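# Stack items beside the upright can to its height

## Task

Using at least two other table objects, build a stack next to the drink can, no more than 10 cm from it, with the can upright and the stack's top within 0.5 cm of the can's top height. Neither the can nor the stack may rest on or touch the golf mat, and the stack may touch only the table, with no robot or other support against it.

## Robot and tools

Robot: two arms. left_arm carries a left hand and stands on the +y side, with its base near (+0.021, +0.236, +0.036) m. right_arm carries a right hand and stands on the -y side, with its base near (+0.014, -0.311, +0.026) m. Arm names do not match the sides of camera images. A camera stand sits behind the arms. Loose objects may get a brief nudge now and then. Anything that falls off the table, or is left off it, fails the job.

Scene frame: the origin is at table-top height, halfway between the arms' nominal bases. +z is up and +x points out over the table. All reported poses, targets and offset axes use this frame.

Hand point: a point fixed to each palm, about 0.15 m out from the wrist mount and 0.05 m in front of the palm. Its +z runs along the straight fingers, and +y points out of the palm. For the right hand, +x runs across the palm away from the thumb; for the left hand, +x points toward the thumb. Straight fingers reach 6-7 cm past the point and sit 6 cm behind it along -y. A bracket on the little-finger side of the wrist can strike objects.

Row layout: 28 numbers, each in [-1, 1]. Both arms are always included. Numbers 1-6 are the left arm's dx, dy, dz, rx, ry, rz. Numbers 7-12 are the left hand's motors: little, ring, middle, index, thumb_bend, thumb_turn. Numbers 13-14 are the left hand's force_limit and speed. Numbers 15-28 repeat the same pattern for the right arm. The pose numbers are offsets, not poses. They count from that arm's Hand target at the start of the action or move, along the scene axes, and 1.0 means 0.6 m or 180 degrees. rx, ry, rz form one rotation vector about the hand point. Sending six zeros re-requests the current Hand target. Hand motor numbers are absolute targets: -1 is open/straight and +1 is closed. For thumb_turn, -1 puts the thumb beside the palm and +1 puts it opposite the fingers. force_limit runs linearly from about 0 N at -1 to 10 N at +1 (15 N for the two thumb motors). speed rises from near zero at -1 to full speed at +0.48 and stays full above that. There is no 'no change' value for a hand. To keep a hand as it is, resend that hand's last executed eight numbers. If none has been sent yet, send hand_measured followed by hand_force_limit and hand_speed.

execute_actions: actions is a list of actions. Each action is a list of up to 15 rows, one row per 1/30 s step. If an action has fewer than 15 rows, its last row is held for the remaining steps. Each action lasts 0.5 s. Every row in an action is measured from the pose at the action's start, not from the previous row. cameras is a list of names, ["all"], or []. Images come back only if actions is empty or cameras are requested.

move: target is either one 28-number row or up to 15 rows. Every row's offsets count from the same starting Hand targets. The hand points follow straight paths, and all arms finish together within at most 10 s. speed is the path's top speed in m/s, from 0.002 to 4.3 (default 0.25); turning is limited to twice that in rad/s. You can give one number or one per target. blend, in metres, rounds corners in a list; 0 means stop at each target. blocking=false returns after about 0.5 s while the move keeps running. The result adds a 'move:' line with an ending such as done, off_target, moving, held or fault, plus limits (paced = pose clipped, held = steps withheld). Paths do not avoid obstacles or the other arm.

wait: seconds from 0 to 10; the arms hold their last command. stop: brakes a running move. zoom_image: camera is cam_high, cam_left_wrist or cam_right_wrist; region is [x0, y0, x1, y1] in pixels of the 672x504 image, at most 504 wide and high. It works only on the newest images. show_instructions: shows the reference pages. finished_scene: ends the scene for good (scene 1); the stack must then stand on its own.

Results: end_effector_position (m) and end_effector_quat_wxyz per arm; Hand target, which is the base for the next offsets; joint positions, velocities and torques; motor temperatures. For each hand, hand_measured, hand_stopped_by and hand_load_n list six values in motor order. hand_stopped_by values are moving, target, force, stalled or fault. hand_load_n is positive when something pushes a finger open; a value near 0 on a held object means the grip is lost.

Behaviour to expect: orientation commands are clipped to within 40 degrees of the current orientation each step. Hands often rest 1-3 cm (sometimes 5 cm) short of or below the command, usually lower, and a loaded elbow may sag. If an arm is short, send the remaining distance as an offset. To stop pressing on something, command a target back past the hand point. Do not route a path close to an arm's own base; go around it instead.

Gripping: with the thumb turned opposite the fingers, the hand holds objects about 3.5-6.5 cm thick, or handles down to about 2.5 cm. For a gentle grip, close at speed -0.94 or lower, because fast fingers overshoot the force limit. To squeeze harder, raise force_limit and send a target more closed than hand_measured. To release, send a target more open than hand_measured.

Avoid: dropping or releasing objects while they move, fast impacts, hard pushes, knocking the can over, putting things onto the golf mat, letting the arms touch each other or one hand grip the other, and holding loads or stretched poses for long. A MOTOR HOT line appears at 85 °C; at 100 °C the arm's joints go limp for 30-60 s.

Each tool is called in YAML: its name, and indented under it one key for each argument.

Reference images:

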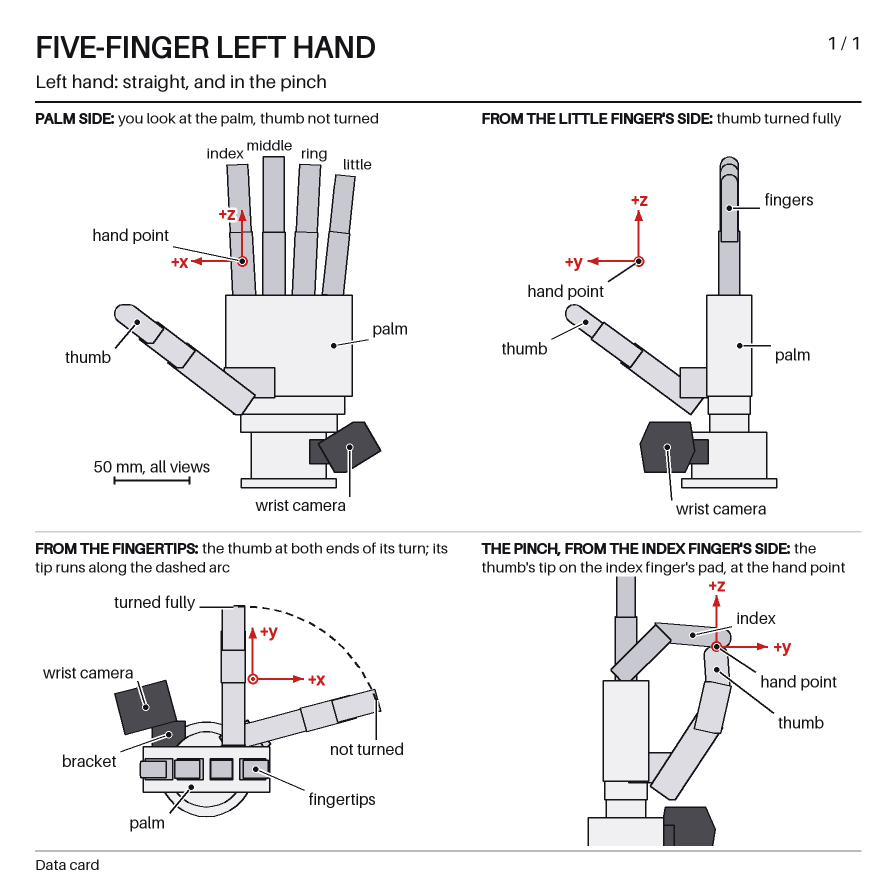

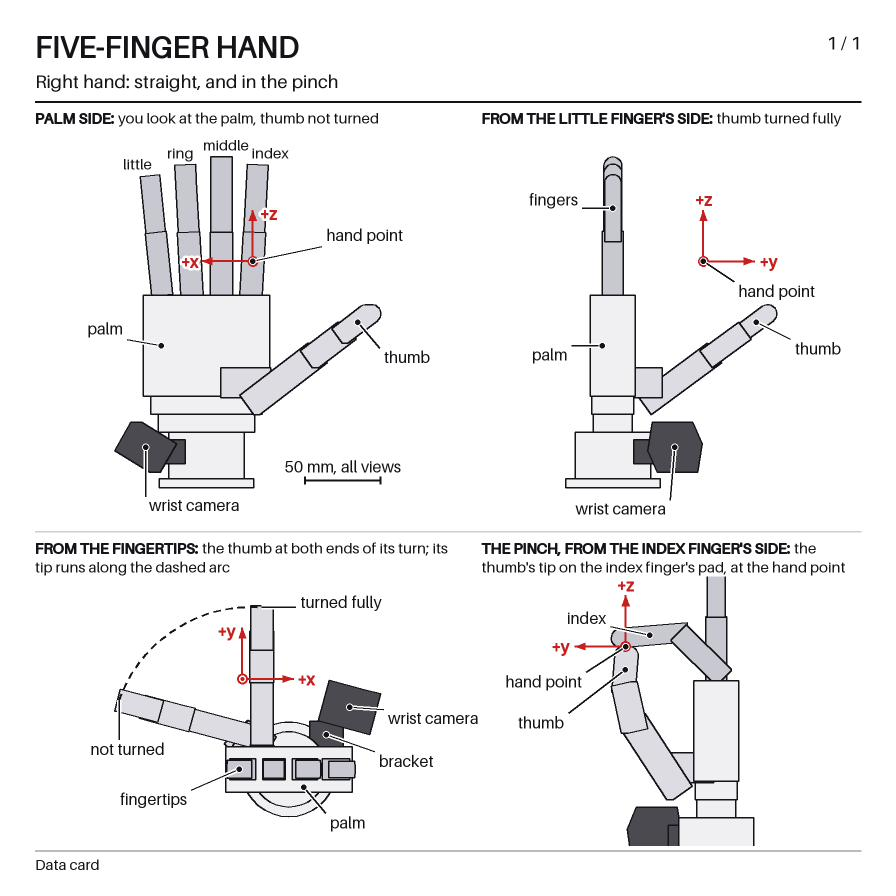

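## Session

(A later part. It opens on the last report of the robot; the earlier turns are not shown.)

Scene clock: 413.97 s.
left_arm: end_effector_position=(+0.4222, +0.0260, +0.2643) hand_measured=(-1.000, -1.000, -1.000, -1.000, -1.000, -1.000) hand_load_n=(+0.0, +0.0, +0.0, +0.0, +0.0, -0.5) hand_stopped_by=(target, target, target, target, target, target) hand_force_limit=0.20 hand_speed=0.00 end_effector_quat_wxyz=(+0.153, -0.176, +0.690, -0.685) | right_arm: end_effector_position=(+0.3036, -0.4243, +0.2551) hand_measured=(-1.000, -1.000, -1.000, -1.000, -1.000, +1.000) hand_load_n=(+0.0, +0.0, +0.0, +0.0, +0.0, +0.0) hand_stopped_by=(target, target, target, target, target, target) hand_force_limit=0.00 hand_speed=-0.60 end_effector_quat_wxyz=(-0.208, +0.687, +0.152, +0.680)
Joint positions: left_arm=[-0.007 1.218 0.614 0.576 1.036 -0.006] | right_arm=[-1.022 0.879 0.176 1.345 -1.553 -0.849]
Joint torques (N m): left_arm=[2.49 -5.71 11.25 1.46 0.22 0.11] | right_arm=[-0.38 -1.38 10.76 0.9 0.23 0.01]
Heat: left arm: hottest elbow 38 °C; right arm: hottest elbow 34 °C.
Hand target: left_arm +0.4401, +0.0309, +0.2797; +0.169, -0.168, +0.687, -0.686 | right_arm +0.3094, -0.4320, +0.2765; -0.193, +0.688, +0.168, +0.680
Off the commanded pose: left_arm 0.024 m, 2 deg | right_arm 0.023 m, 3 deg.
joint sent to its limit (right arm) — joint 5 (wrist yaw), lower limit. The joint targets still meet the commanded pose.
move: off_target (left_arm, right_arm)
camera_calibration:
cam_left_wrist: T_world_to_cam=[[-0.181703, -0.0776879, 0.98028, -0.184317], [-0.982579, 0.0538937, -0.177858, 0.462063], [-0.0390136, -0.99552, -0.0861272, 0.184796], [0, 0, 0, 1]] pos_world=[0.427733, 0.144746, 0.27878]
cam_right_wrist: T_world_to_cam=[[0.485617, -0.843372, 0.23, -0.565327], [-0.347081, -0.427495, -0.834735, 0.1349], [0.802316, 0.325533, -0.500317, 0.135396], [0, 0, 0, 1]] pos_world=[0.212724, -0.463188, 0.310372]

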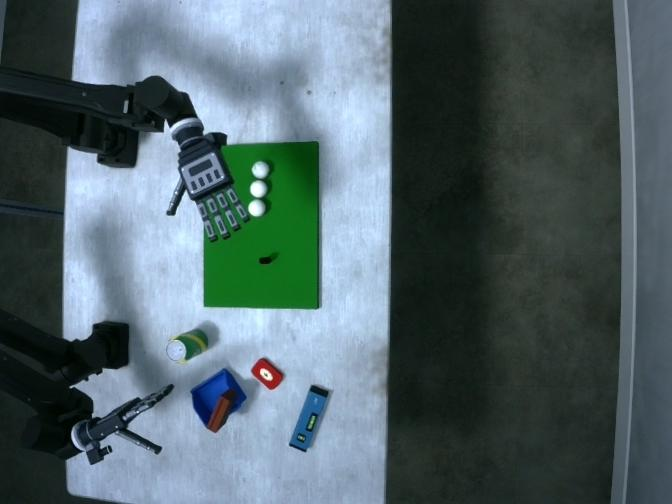

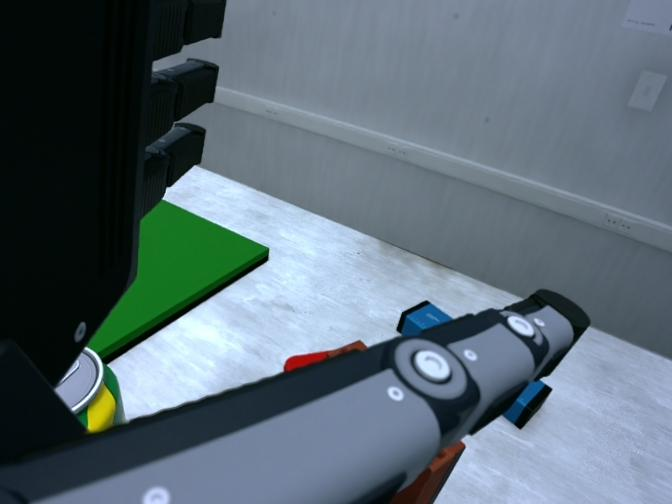

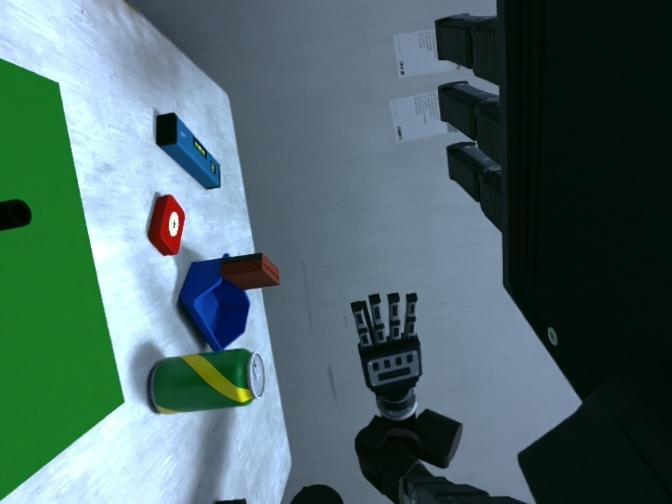

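move:
  target:
    - [-0.1,-0.2,0,0,0,0,-1,-1,-1,-1,-1,-1,0.2,0, 0.0,0.0,0.0,0,0,0,-1,-1,-1,-1,-1,1,0.0,-0.6]
    - [-0.133,-0.283,-0.275,0,0,0,-1,-1,-1,-1,-1,-1,0.2,0, 0,0,0,0,0,0,-1,-1,-1,-1,-1,1,0.0,-0.6]
  speed: 0.2
  blend: [0.03,0]
  cameras: ["cam_left_wrist","cam_right_wrist"]

zoom_image:
  camera: "cam_right_wrist"
  region: [190, 120, 420, 430]

zoom_image:
  camera: "cam_right_wrist"
  region: [280, 160, 420, 400]

Scene clock: 417.13 s.
left_arm: end_effector_position=(+0.3635, -0.1325, +0.1153) hand_measured=(-1.000, -1.000, -1.000, -1.000, -1.000, -1.000) hand_load_n=(+0.0, +0.0, +0.0, -0.5, +0.0, -0.5) hand_stopped_by=(target, target, target, target, target, target) hand_force_limit=0.20 hand_speed=0.00 end_effector_quat_wxyz=(+0.172, -0.173, +0.689, -0.682) | right_arm: end_effector_position=(+0.3035, -0.4242, +0.2547) hand_measured=(-1.000, -1.000, -1.000, -1.000, -1.000, +1.000) hand_load_n=(+0.0, +0.0, +0.0, +0.0, +0.0, +0.0) hand_stopped_by=(target, target, target, target, target, target) hand_force_limit=0.00 hand_speed=-0.60 end_effector_quat_wxyz=(-0.210, +0.687, +0.150, +0.679)
Joint positions: left_arm=[-0.524 1.669 0.451 1.206 0.496 0.006] | right_arm=[-1.022 0.875 0.176 1.336 -1.553 -0.849]
Joint torques (N m): left_arm=[-0.03 -8.18 4.29 2.96 -0.08 -0.01] | right_arm=[-0.44 -1.26 10.76 0.85 0.23 -0.05]
Heat: left arm: hottest elbow 37 °C; right arm: hottest elbow 34 °C.
Hand target: left_arm +0.3604, -0.1389, +0.1147; +0.169, -0.168, +0.687, -0.686 | right_arm +0.3094, -0.4319, +0.2765; -0.193, +0.688, +0.168, +0.680
Off the commanded pose: left_arm 0.007 m, 1 deg | right_arm 0.024 m, 3 deg.
joint sent to its limit (right arm) — joint 5 (wrist yaw), lower limit. The joint targets still meet the commanded pose.
move: off_target (right_arm)
camera_calibration:
cam_left_wrist: T_world_to_cam=[[-0.209027, -0.0927507, 0.973501, -0.0524768], [-0.977814, 0.0337826, -0.206734, 0.385434], [-0.0137127, -0.995116, -0.0977543, 0.00409932], [0, 0, 0, 1]] pos_world=[0.36597, -0.0138089, 0.131169]
cam_right_wrist: T_world_to_cam=[[0.486249, -0.844513, 0.224409, -0.564323], [-0.349463, -0.423323, -0.835867, 0.137428], [0.800898, 0.328017, -0.500966, 0.136849], [0, 0, 0, 1]] pos_world=[0.212825, -0.46329, 0.310068]
Images, in order (width x height): cam_left_wrist 672x504, cam_right_wrist 672x504.

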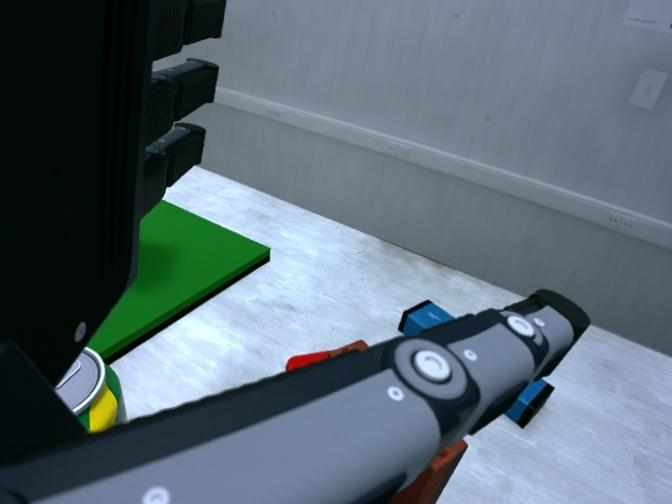

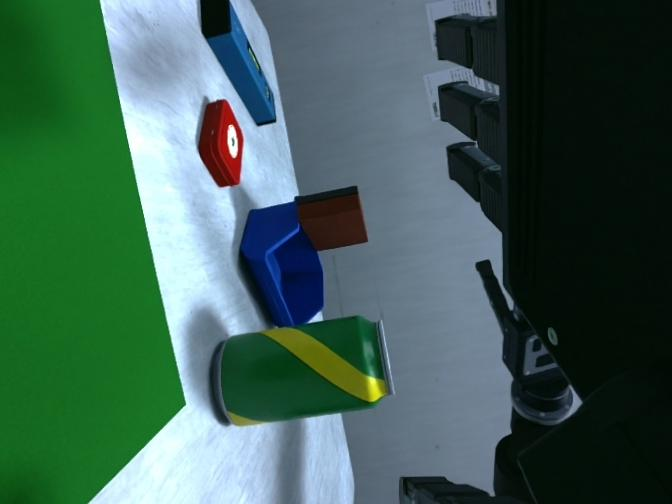

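Scaled by 1.626.

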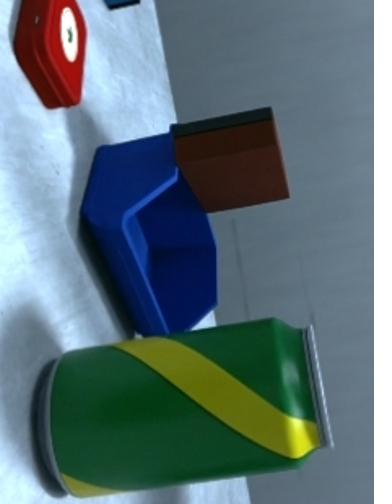

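Scaled by 2.100.

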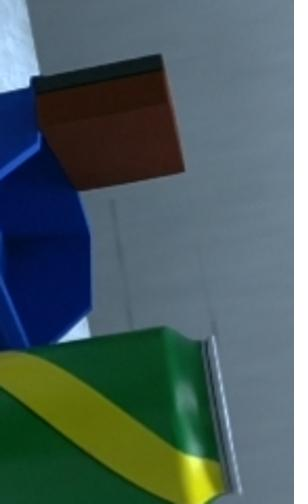

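move:
  target:
    - [-0.1,-0.02,0.2,0.2,0.06,-0.04,-1,-1,-1,-1,-1,-1,0.2,0, 0.0,0.0,0.0,0,0,0,-1,-1,-1,-1,-1,1,0.0,-0.6]
    - [-0.202,-0.055,0.23,0.453,0.1429,-0.1034,-1,-1,-1,-1,-1,-1,0.2,0, 0,0,0,0,0,0,-1,-1,-1,-1,-1,1,0.0,-0.6]
  speed: 0.2
  blend: [0.03,0]
  cameras: ["all"]

Scene clock: 431.83 s.
left_arm: end_effector_position=(+0.2365, -0.1579, +0.2420) hand_measured=(-1.000, -1.000, -1.000, -1.000, -1.000, -1.000) hand_load_n=(+0.0, +0.0, +0.0, +0.0, +0.0, +0.0) hand_stopped_by=(target, target, target, target, target, target) hand_force_limit=0.20 hand_speed=0.00 end_effector_quat_wxyz=(-0.018, -0.063, +0.997, -0.033) | right_arm: end_effector_position=(+0.3035, -0.4242, +0.2547) hand_measured=(-1.000, -1.000, -1.000, -1.000, -1.000, +1.000) hand_load_n=(+0.0, +0.0, +0.0, +0.0, +0.0, +0.0) hand_stopped_by=(target, target, target, target, target, target) hand_force_limit=0.00 hand_speed=-0.60 end_effector_quat_wxyz=(-0.210, +0.687, +0.150, +0.679)
Joint positions: left_arm=[-0.975 1.661 1.593 -1.461 0.061 0.409] | right_arm=[-1.022 0.875 0.176 1.336 -1.553 -0.849]
Joint torques (N m): left_arm=[0.15 -13.92 11.75 0.09 -0.02 0.12] | right_arm=[-0.5 -1.26 10.77 0.88 0.23 -0.05]
Heat: left arm: hottest elbow 35 °C; right arm: hottest elbow 35 °C.
Hand target: left_arm +0.2390, -0.1720, +0.2525; -0.010, -0.051, +0.998, -0.043 | right_arm +0.3094, -0.4319, +0.2765; -0.193, +0.688, +0.168, +0.680
Off the commanded pose: left_arm 0.018 m, 2 deg | right_arm 0.024 m, 3 deg.
joint sent to its limit (right arm) — joint 5 (wrist yaw), lower limit. The joint targets still meet the commanded pose.
move: off_target (left_arm, right_arm)
camera_calibration:
cam_left_wrist: T_world_to_cam=[[-0.0999687, -0.990181, 0.0977147, -0.160338], [-0.849939, 0.136041, 0.509014, 0.100949], [-0.51731, -0.032166, -0.855194, 0.443904], [0, 0, 0, 1]] pos_world=[0.299408, -0.158219, 0.343907]
cam_right_wrist: T_world_to_cam=[[0.486249, -0.844513, 0.224409, -0.564323], [-0.349463, -0.423323, -0.835867, 0.137428], [0.800898, 0.328017, -0.500966, 0.136849], [0, 0, 0, 1]] pos_world=[0.212825, -0.46329, 0.310068]

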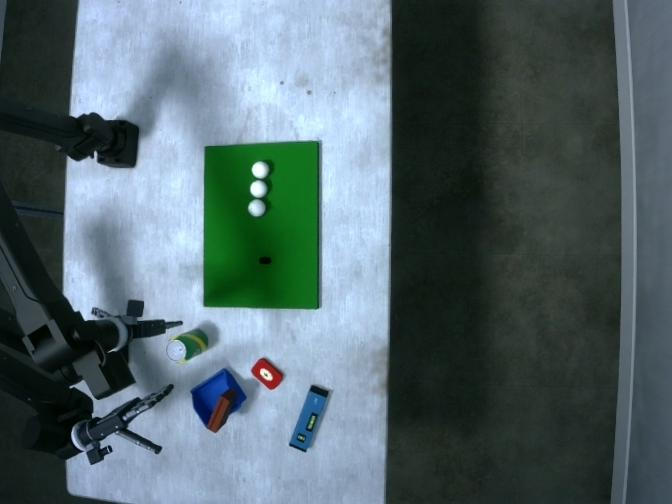

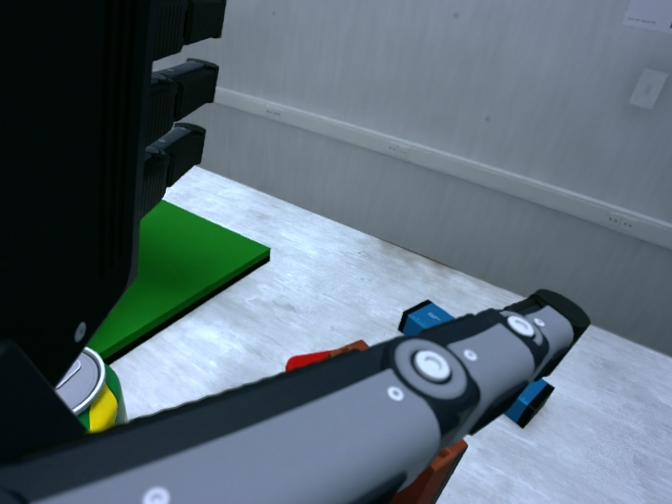

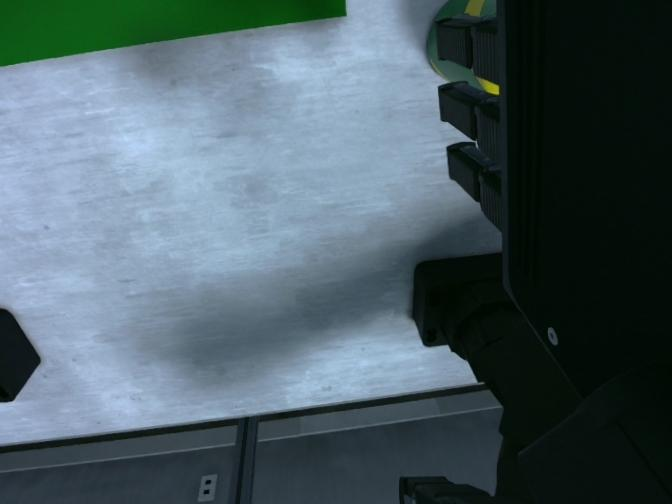

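move:
  target:
    - [0,0,0,0,0,0,-1,-1,-1,-1,-1,-1,0.2,0, 0.1,-0.313,0.1,0,0,0,-1,-1,-1,-1,-1,1,0.0,-0.6]
  speed: 0.25
  cameras: ["cam_high"]

Scene clock: 434.53 s.
left_arm: end_effector_position=(+0.2364, -0.1578, +0.2420) hand_measured=(-1.000, -1.000, -1.000, -1.000, -1.000, -1.000) hand_load_n=(+0.0, +0.0, +0.0, +0.0, +0.0, +0.0) hand_stopped_by=(target, target, target, target, target, target) hand_force_limit=0.20 hand_speed=0.00 end_effector_quat_wxyz=(-0.018, -0.063, +0.997, -0.033) | right_arm: end_effector_position=(+0.3649, -0.6049, +0.3214) hand_measured=(-1.000, -1.000, -1.000, -1.000, -1.000, +1.000) hand_load_n=(+0.0, +0.5, +0.0, +0.0, +0.0, +0.0) hand_stopped_by=(target, target, target, target, target, target) hand_force_limit=0.00 hand_speed=-0.60 end_effector_quat_wxyz=(-0.172, +0.692, +0.126, +0.689)
Joint positions: left_arm=[-0.975 1.661 1.593 -1.462 0.061 0.409] | right_arm=[-1.112 1.312 0.664 1.299 -1.554 -0.855]
Joint torques (N m): left_arm=[0.09 -13.86 11.75 0.09 -0.03 0.12] | right_arm=[-1.03 -5.36 11.1 1.16 0.27 -0.03]
Heat: left arm: hottest elbow 35 °C; right arm: hottest elbow 35 °C.
Hand target: left_arm +0.2390, -0.1719, +0.2526; -0.010, -0.051, +0.998, -0.043 | right_arm +0.3695, -0.6196, +0.3366; -0.193, +0.688, +0.168, +0.680
Off the commanded pose: left_arm 0.018 m, 2 deg | right_arm 0.022 m, 5 deg.
joint sent to its limit (right arm) — joint 5 (wrist yaw), lower limit. The joint targets are off in orientation, not in position.
move: off_target (left_arm, right_arm)
Images, in order (width x height): cam_high 672x504.

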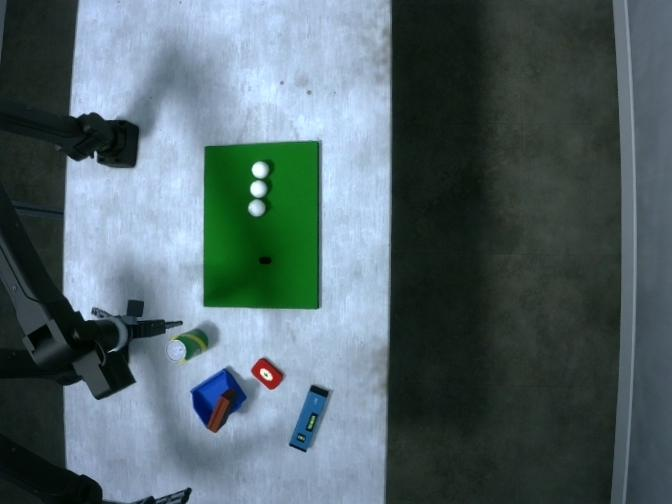

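move:
  target:
    - [0.022,0.0,-0.21,0,0,0,-1,-1,-1,-1,-1,-1,0.2,0, 0,0,0,0,0,0,-1,-1,-1,-1,-1,1,0.0,-0.6]
  speed: 0.15
  cameras: ["cam_high","cam_right_wrist","cam_left_wrist"]

zoom_image:
  camera: "cam_high"
  region: [130, 290, 260, 440]

Scene clock: 437.00 s.
left_arm: end_effector_position=(+0.2459, -0.1707, +0.1308) hand_measured=(-1.000, -1.000, -1.000, -1.000, -1.000, -1.000) hand_load_n=(+0.0, +0.0, +0.5, +0.0, +0.0, +0.0) hand_stopped_by=(target, target, target, target, target, target) hand_force_limit=0.20 hand_speed=0.00 end_effector_quat_wxyz=(-0.013, -0.052, +0.998, -0.042) | right_arm: end_effector_position=(+0.3649, -0.6049, +0.3213) hand_measured=(-1.000, -1.000, -1.000, -1.000, -1.000, +1.000) hand_load_n=(+0.0, +0.0, +0.0, +0.0, +0.0, +0.0) hand_stopped_by=(target, target, target, target, target, target) hand_force_limit=0.00 hand_speed=-0.60 end_effector_quat_wxyz=(-0.172, +0.692, +0.126, +0.689)
Joint positions: left_arm=[-0.975 1.745 1.41 -1.174 0.061 0.431] | right_arm=[-1.112 1.312 0.664 1.299 -1.554 -0.855]
Joint torques (N m): left_arm=[1.9 -15.09 7.75 0.96 0.03 0.12] | right_arm=[-0.97 -5.36 11.28 1.16 0.28 -0.03]
Heat: left arm: hottest elbow 35 °C; right arm: hottest elbow 35 °C.
Hand target: left_arm +0.2523, -0.1720, +0.1266; -0.010, -0.051, +0.998, -0.043 | right_arm +0.3695, -0.6196, +0.3366; -0.193, +0.688, +0.168, +0.680
Off the commanded pose: left_arm 0.008 m, 0 deg | right_arm 0.022 m, 6 deg.
joint sent to its limit (right arm) — joint 5 (wrist yaw), lower limit. The joint targets are off in orientation, not in position.
move: off_target (right_arm)
camera_calibration:
cam_left_wrist: T_world_to_cam=[[-0.123007, -0.9859, 0.113452, -0.156893], [-0.852494, 0.163498, 0.496511, 0.174233], [-0.508059, -0.0356428, -0.860584, 0.351084], [0, 0, 0, 1]] pos_world=[0.307605, -0.170654, 0.233428]
cam_right_wrist: T_world_to_cam=[[0.407239, -0.880102, 0.244083, -0.760772], [-0.37924, -0.406067, -0.831436, 0.157876], [0.830863, 0.246027, -0.499136, 0.119261], [0, 0, 0, 1]] pos_world=[0.270599, -0.63479, 0.376483]

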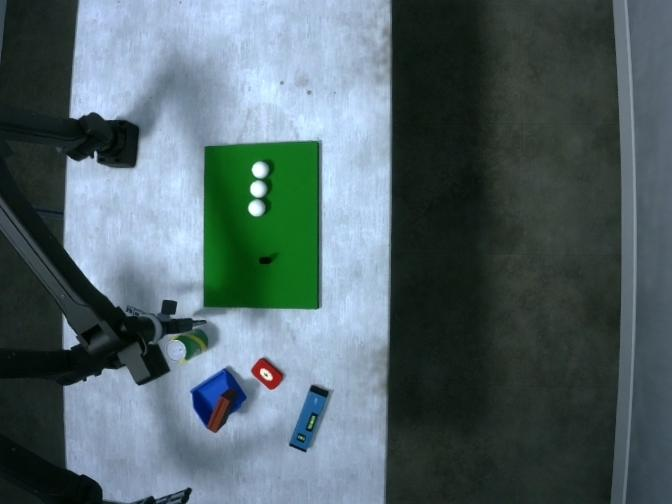

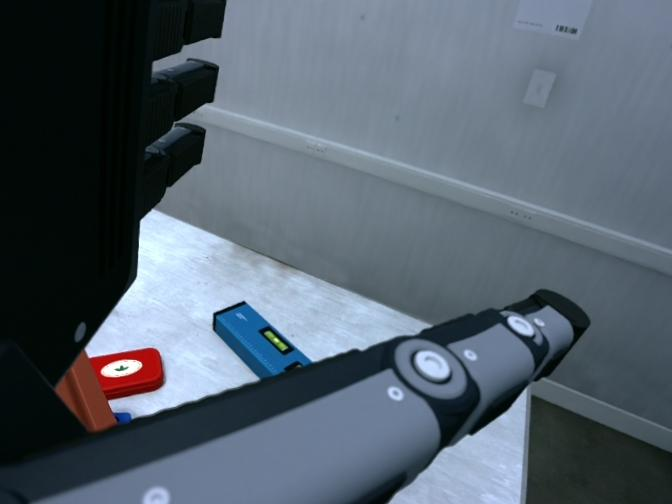

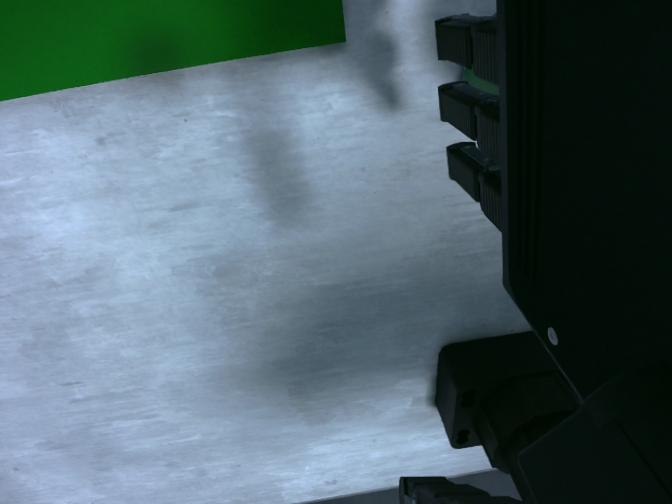

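Scaled by 3.360.

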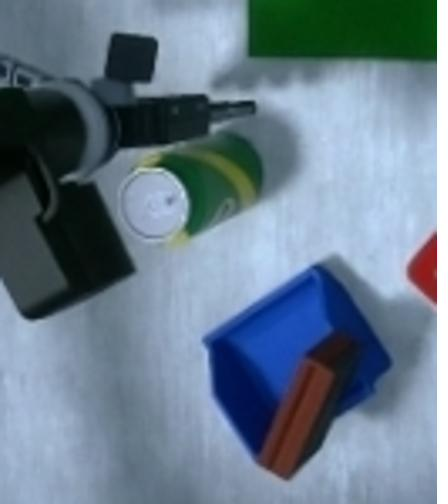

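move:
  target:
    - [0.0,0.0,-0.05,0,0,0,-1,-1,-1,-1,-1,-1,0.2,0, 0,0,0,0,0,0,-1,-1,-1,-1,-1,1,0.0,-0.6]
  speed: 0.1
  cameras: ["cam_high","cam_right_wrist"]

zoom_image:
  camera: "cam_high"
  region: [130, 290, 260, 440]

Scene clock: 438.57 s.
left_arm: end_effector_position=(+0.2462, -0.1714, +0.1020) hand_measured=(-1.000, -1.000, -1.000, -1.000, -1.000, -1.000) hand_load_n=(+0.0, +0.0, +0.0, -0.5, +0.0, +0.0) hand_stopped_by=(target, target, target, target, target, target) hand_force_limit=0.20 hand_speed=0.00 end_effector_quat_wxyz=(-0.012, -0.052, +0.998, -0.043) | right_arm: end_effector_position=(+0.3649, -0.6049, +0.3213) hand_measured=(-1.000, -1.000, -1.000, -1.000, -1.000, +1.000) hand_load_n=(-0.5, +0.0, +0.5, +0.0, +0.0, +0.5) hand_stopped_by=(target, target, target, target, target, target) hand_force_limit=0.00 hand_speed=-0.60 end_effector_quat_wxyz=(-0.172, +0.692, +0.126, +0.689)
Joint positions: left_arm=[-0.975 1.772 1.366 -1.1 0.061 0.431] | right_arm=[-1.112 1.312 0.664 1.299 -1.554 -0.855]
Joint torques (N m): left_arm=[1.96 -15.03 7.38 0.96 0.03 0.12] | right_arm=[-0.91 -5.36 11.28 1.17 0.28 -0.02]
Heat: left arm: hottest elbow 35 °C; right arm: hottest elbow 36 °C.
Hand target: left_arm +0.2522, -0.1719, +0.0966; -0.010, -0.051, +0.998, -0.043 | right_arm +0.3695, -0.6196, +0.3366; -0.193, +0.688, +0.168, +0.680
Off the commanded pose: left_arm 0.008 m, 0 deg | right_arm 0.022 m, 6 deg.
joint sent to its limit (right arm) — joint 5 (wrist yaw), lower limit. The joint targets are off in orientation, not in position.
move: off_target (right_arm)
camera_calibration:
cam_right_wrist: T_world_to_cam=[[0.407239, -0.880102, 0.244083, -0.760772], [-0.37924, -0.406067, -0.831436, 0.157876], [0.830863, 0.246027, -0.499136, 0.119261], [0, 0, 0, 1]] pos_world=[0.270599, -0.63479, 0.376483]
Images, in order (width x height): cam_high 672x504, cam_right_wrist 672x504.

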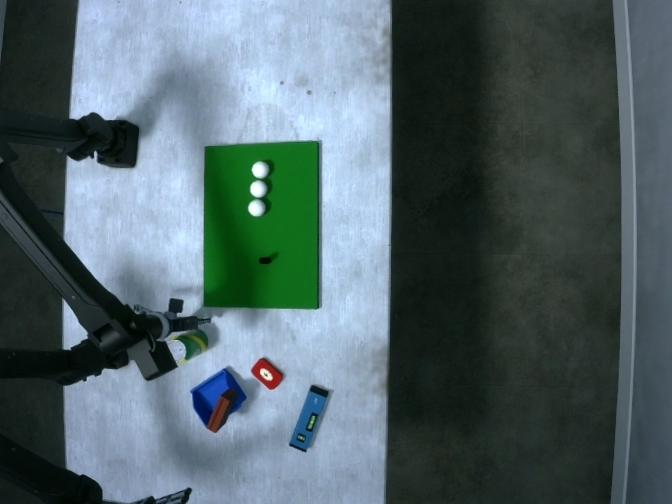

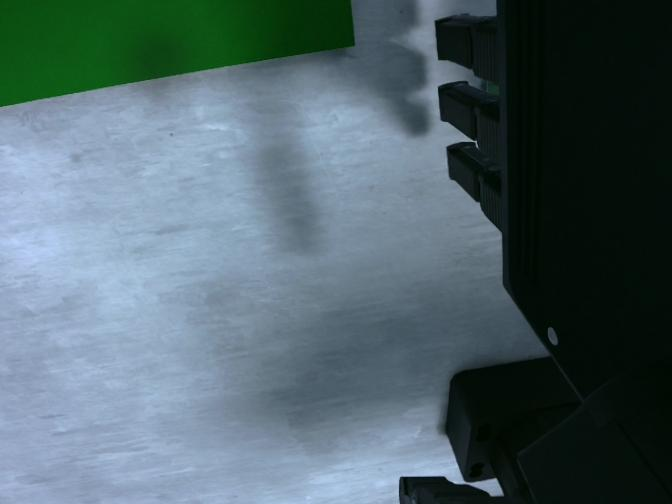

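Scaled by 3.360.

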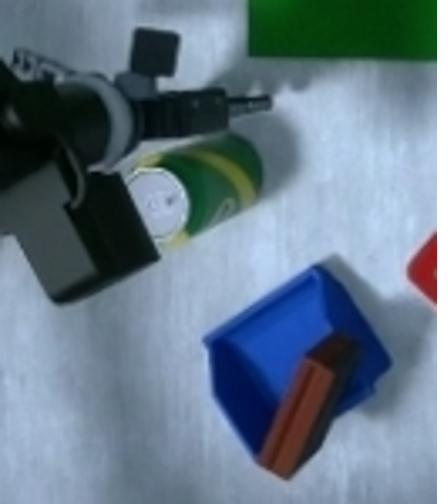

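move:
  target:
    - [0.006,-0.09,0.0,0,0,0,-1,-1,-1,-1,-1,-1,0.2,0, 0,0,0,0,0,0,-1,-1,-1,-1,-1,1,0.0,-0.6]
  speed: 0.05
  cameras: ["cam_high"]

zoom_image:
  camera: "cam_high"
  region: [130, 290, 260, 440]

Scene clock: 441.20 s.
left_arm: end_effector_position=(+0.2550, -0.2077, +0.0908) hand_measured=(-1.000, -1.000, -1.000, -1.000, -1.000, -1.000) hand_load_n=(+0.0, +0.0, +0.0, +0.0, +0.0, +0.0) hand_stopped_by=(target, target, target, target, target, target) hand_force_limit=0.20 hand_speed=0.00 end_effector_quat_wxyz=(-0.016, -0.053, +0.998, -0.035) | right_arm: end_effector_position=(+0.3649, -0.6049, +0.3213) hand_measured=(-1.000, -1.000, -1.000, -1.000, -1.000, +1.000) hand_load_n=(+0.0, +0.0, +0.0, +0.0, +0.0, +0.5) hand_stopped_by=(target, target, target, target, target, target) hand_force_limit=0.00 hand_speed=-0.60 end_effector_quat_wxyz=(-0.172, +0.692, +0.126, +0.689)
Joint positions: left_arm=[-0.995 1.881 1.491 -1.132 0.06 0.41] | right_arm=[-1.112 1.312 0.664 1.299 -1.554 -0.855]
Joint torques (N m): left_arm=[-0.09 -16.21 10.96 0.2 0 -0.08] | right_arm=[-0.97 -5.42 11.25 1.16 0.28 -0.02]
Heat: left arm: hottest elbow 35 °C; right arm: hottest elbow 36 °C.
Hand target: left_arm +0.2560, -0.2260, +0.0967; -0.010, -0.051, +0.998, -0.044 | right_arm +0.3695, -0.6196, +0.3366; -0.193, +0.688, +0.168, +0.680
Off the commanded pose: left_arm 0.019 m, 1 deg | right_arm 0.022 m, 6 deg.
joint sent to its limit (right arm) — joint 5 (wrist yaw), lower limit. The joint targets are off in orientation, not in position.
move: off_target (left_arm, right_arm)
Images, in order (width x height): cam_high 672x504.

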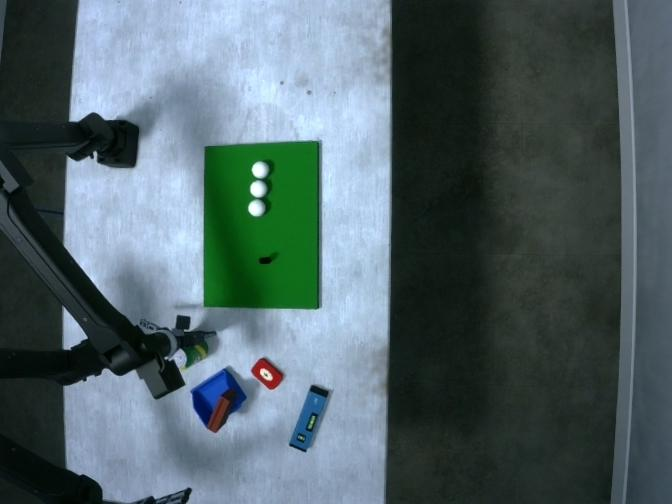

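Scaled by 3.360.

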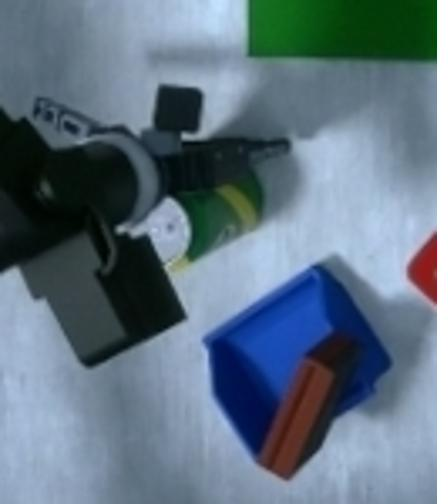

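move:
  target:
    - [0.0,-0.06,0.005,0,0,0,-1,-1,-1,-1,-1,-1,0.2,0, 0,0,0,0,0,0,-1,-1,-1,-1,-1,1,0.0,-0.6]
  speed: 0.05
  cameras: ["cam_high"]

zoom_image:
  camera: "cam_high"
  region: [130, 290, 260, 440]

Scene clock: 442.90 s.
left_arm: end_effector_position=(+0.2562, -0.2438, +0.0943) hand_measured=(-1.000, -1.000, -1.000, -1.000, -1.000, -1.000) hand_load_n=(+0.0, -0.5, +0.0, +0.0, +0.0, +0.0) hand_stopped_by=(target, target, target, target, target, target) hand_force_limit=0.20 hand_speed=0.00 end_effector_quat_wxyz=(-0.016, -0.053, +0.998, -0.035) | right_arm: end_effector_position=(+0.3649, -0.6049, +0.3213) hand_measured=(-1.000, -1.000, -1.000, -1.000, -1.000, +1.000) hand_load_n=(+0.0, +0.0, +0.0, +0.0, +0.0, +0.0) hand_stopped_by=(target, target, target, target, target, target) hand_force_limit=0.00 hand_speed=-0.60 end_effector_quat_wxyz=(-0.172, +0.692, +0.126, +0.689)
Joint positions: left_arm=[-1.024 1.957 1.617 -1.181 0.058 0.381] | right_arm=[-1.112 1.312 0.664 1.299 -1.554 -0.855]
Joint torques (N m): left_arm=[-0.09 -17.44 11.17 0.12 -0.01 -0.06] | right_arm=[-0.97 -5.36 11.28 1.18 0.27 -0.03]
Heat: left arm: hottest elbow 35 °C; right arm: hottest elbow 36 °C.
Hand target: left_arm +0.2558, -0.2620, +0.0996; -0.010, -0.051, +0.998, -0.043 | right_arm +0.3695, -0.6196, +0.3366; -0.193, +0.688, +0.168, +0.680
Off the commanded pose: left_arm 0.019 m, 1 deg | right_arm 0.022 m, 6 deg.
joint sent to its limit (right arm) — joint 5 (wrist yaw), lower limit. The joint targets are off in orientation, not in position.
move: off_target (left_arm, right_arm)
Images, in order (width x height): cam_high 672x504.

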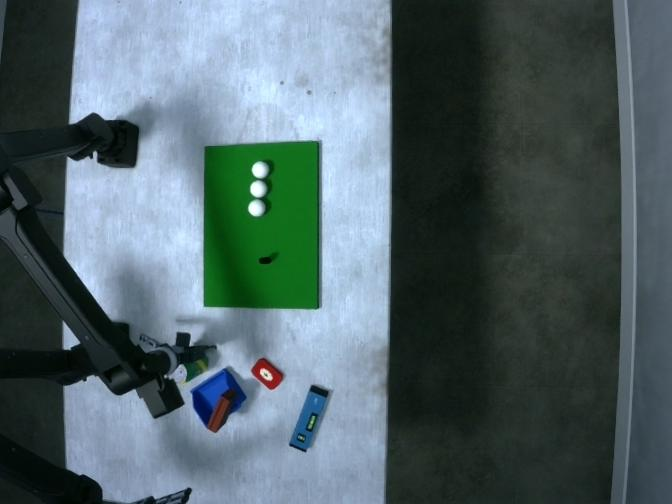

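Scaled by 3.360.

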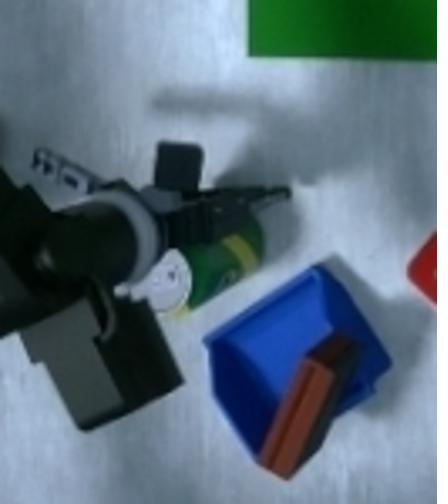

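move:
  target:
    - [0.0,-0.015,0.003,0,0,0,-1,-1,-1,-1,-1,-1,0.2,0, 0,0,0,0,0,0,-1,-1,-1,-1,-1,1,0.0,-0.6]
  speed: 0.03
  cameras: ["cam_high"]

zoom_image:
  camera: "cam_high"
  region: [170, 340, 250, 440]

Scene clock: 444.37 s.
left_arm: end_effector_position=(+0.2569, -0.2524, +0.0962) hand_measured=(-1.000, -1.000, -1.000, -1.000, -1.000, -1.000) hand_load_n=(+0.0, +0.0, +0.0, +0.0, +0.0, +0.0) hand_stopped_by=(target, target, target, target, target, target) hand_force_limit=0.20 hand_speed=0.00 end_effector_quat_wxyz=(-0.016, -0.054, +0.998, -0.035) | right_arm: end_effector_position=(+0.3649, -0.6049, +0.3213) hand_measured=(-1.000, -1.000, -1.000, -1.000, -1.000, +1.000) hand_load_n=(+0.0, +0.0, +0.0, +0.0, +0.0, +0.5) hand_stopped_by=(target, target, target, target, target, target) hand_force_limit=0.00 hand_speed=-0.60 end_effector_quat_wxyz=(-0.172, +0.692, +0.126, +0.689)
Joint positions: left_arm=[-1.029 1.976 1.652 -1.197 0.057 0.375] | right_arm=[-1.112 1.312 0.664 1.299 -1.554 -0.855]
Joint torques (N m): left_arm=[-0.15 -17.85 11.26 0.23 -0.01 -0.07] | right_arm=[-1.03 -5.36 11.29 1.14 0.28 -0.03]
Heat: left arm: hottest elbow 35 °C; right arm: hottest elbow 36 °C.
Hand target: left_arm +0.2559, -0.2709, +0.1014; -0.010, -0.051, +0.998, -0.043 | right_arm +0.3695, -0.6196, +0.3366; -0.193, +0.688, +0.168, +0.680
Off the commanded pose: left_arm 0.019 m, 1 deg | right_arm 0.022 m, 6 deg.
joint sent to its limit (right arm) — joint 5 (wrist yaw), lower limit. The joint targets are off in orientation, not in position.
move: off_target (left_arm, right_arm)
Images, in order (width x height): cam_high 672x504.

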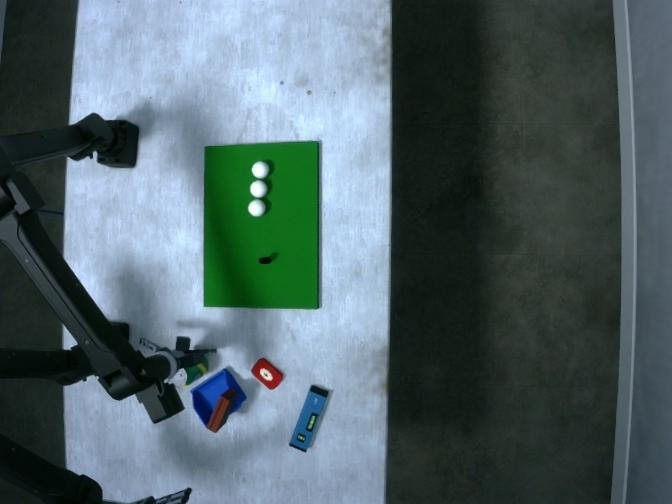

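Scaled by 5.040.

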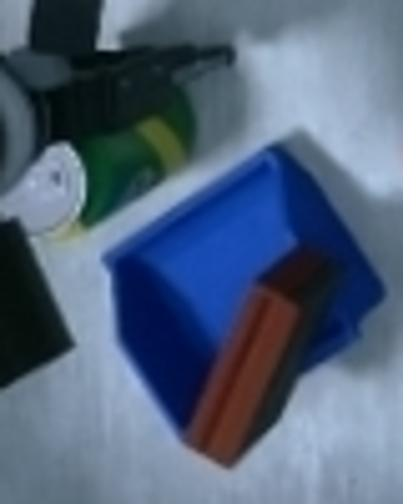

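move:
  target:
    - [0,0.07,0,0,0,0,-1,-1,-1,-1,-1,-1,0.2,0,0,0,0,0,0,0,-1,-1,-1,-1,-1,1,0.0,-0.6]
    - [0,0.12,0.08,0,0,0,-1,-1,-1,-1,-1,-1,0.2,0,0,0,0,0,0,0,-1,-1,-1,-1,-1,1,0.0,-0.6]
    - [0,0.17,0.3,0,0,0,-1,-1,-1,-1,-1,-1,0.2,0,0,0,0,0,0,0,-1,-1,-1,-1,-1,1,0.0,-0.6]
  speed: [0.03,0.06,0.1]
  blend: [0.01,0.01,0]
  cameras: ["all"]

Scene clock: 450.53 s.
left_arm: end_effector_position=(+0.2438, -0.1642, +0.2575) hand_measured=(-1.000, -1.000, -1.000, -1.000, -1.000, -1.000) hand_load_n=(+0.0, +0.0, +0.0, +0.5, +0.0, +0.0) hand_stopped_by=(target, target, target, target, target, target) hand_force_limit=0.20 hand_speed=0.00 end_effector_quat_wxyz=(-0.023, -0.049, +0.998, -0.018) | right_arm: end_effector_position=(+0.3649, -0.6049, +0.3213) hand_measured=(-1.000, -1.000, -1.000, -1.000, -1.000, +1.000) hand_load_n=(-0.5, +0.0, +0.0, +0.0, +0.0, +0.0) hand_stopped_by=(target, target, target, target, target, target) hand_force_limit=0.00 hand_speed=-0.60 end_effector_quat_wxyz=(-0.172, +0.692, +0.126, +0.689)
Joint positions: left_arm=[-0.975 1.707 1.689 -1.543 0.057 0.44] | right_arm=[-1.112 1.312 0.664 1.299 -1.554 -0.855]
Joint torques (N m): left_arm=[2.73 -17.38 11.7 0.01 0.19 0.12] | right_arm=[-0.97 -5.36 11.28 1.17 0.28 -0.03]
Heat: left arm: hottest elbow 35 °C; right arm: hottest elbow 37 °C.
Hand target: left_arm +0.2559, -0.1688, +0.2815; -0.010, -0.051, +0.998, -0.043 | right_arm +0.3695, -0.6196, +0.3366; -0.193, +0.688, +0.168, +0.680
Off the commanded pose: left_arm 0.027 m, 3 deg | right_arm 0.022 m, 6 deg.
joint sent to its limit (right arm) — joint 5 (wrist yaw), lower limit. The joint targets are off in orientation, not in position.
move: off_target (left_arm, right_arm)
camera_calibration:
cam_left_wrist: T_world_to_cam=[[-0.128665, -0.989183, 0.0704387, -0.153098], [-0.839817, 0.14646, 0.52274, 0.0957959], [-0.527402, 0.00810263, -0.849577, 0.468335], [0, 0, 0, 1]] pos_world=[0.307754, -0.169267, 0.358595]
cam_right_wrist: T_world_to_cam=[[0.407239, -0.880102, 0.244083, -0.760772], [-0.37924, -0.406067, -0.831436, 0.157876], [0.830863, 0.246027, -0.499136, 0.119261], [0, 0, 0, 1]] pos_world=[0.270599, -0.63479, 0.376483]

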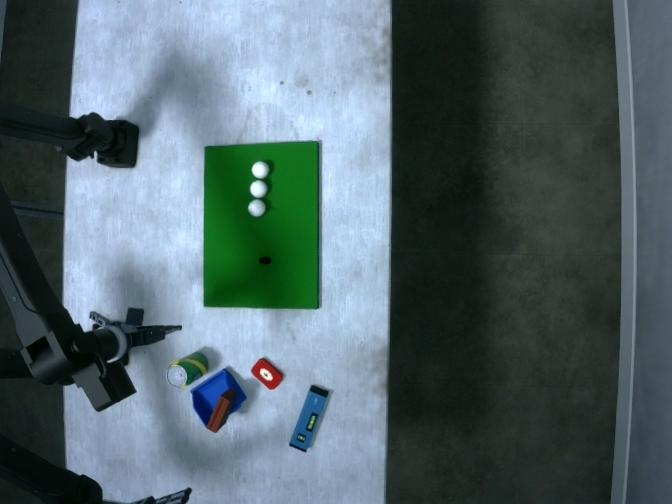

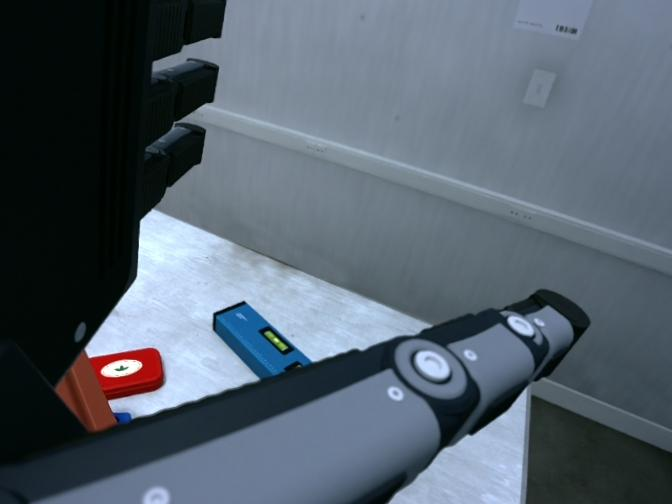

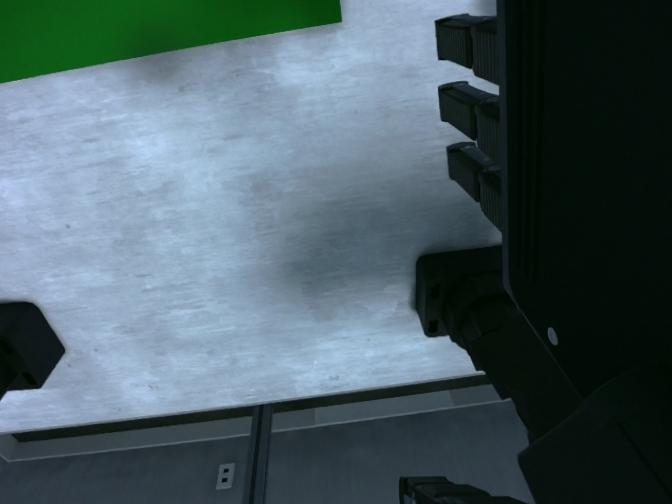

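zoom_image:
  camera: "cam_high"
  region: [150, 330, 290, 460]

Scaled by 3.600.

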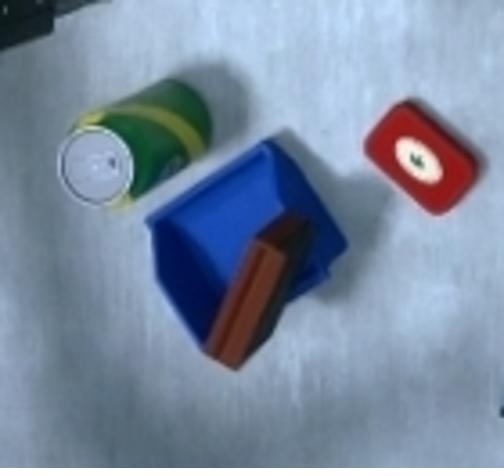

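finished_scene:
  scene: 1

The scene is finished: the task was done.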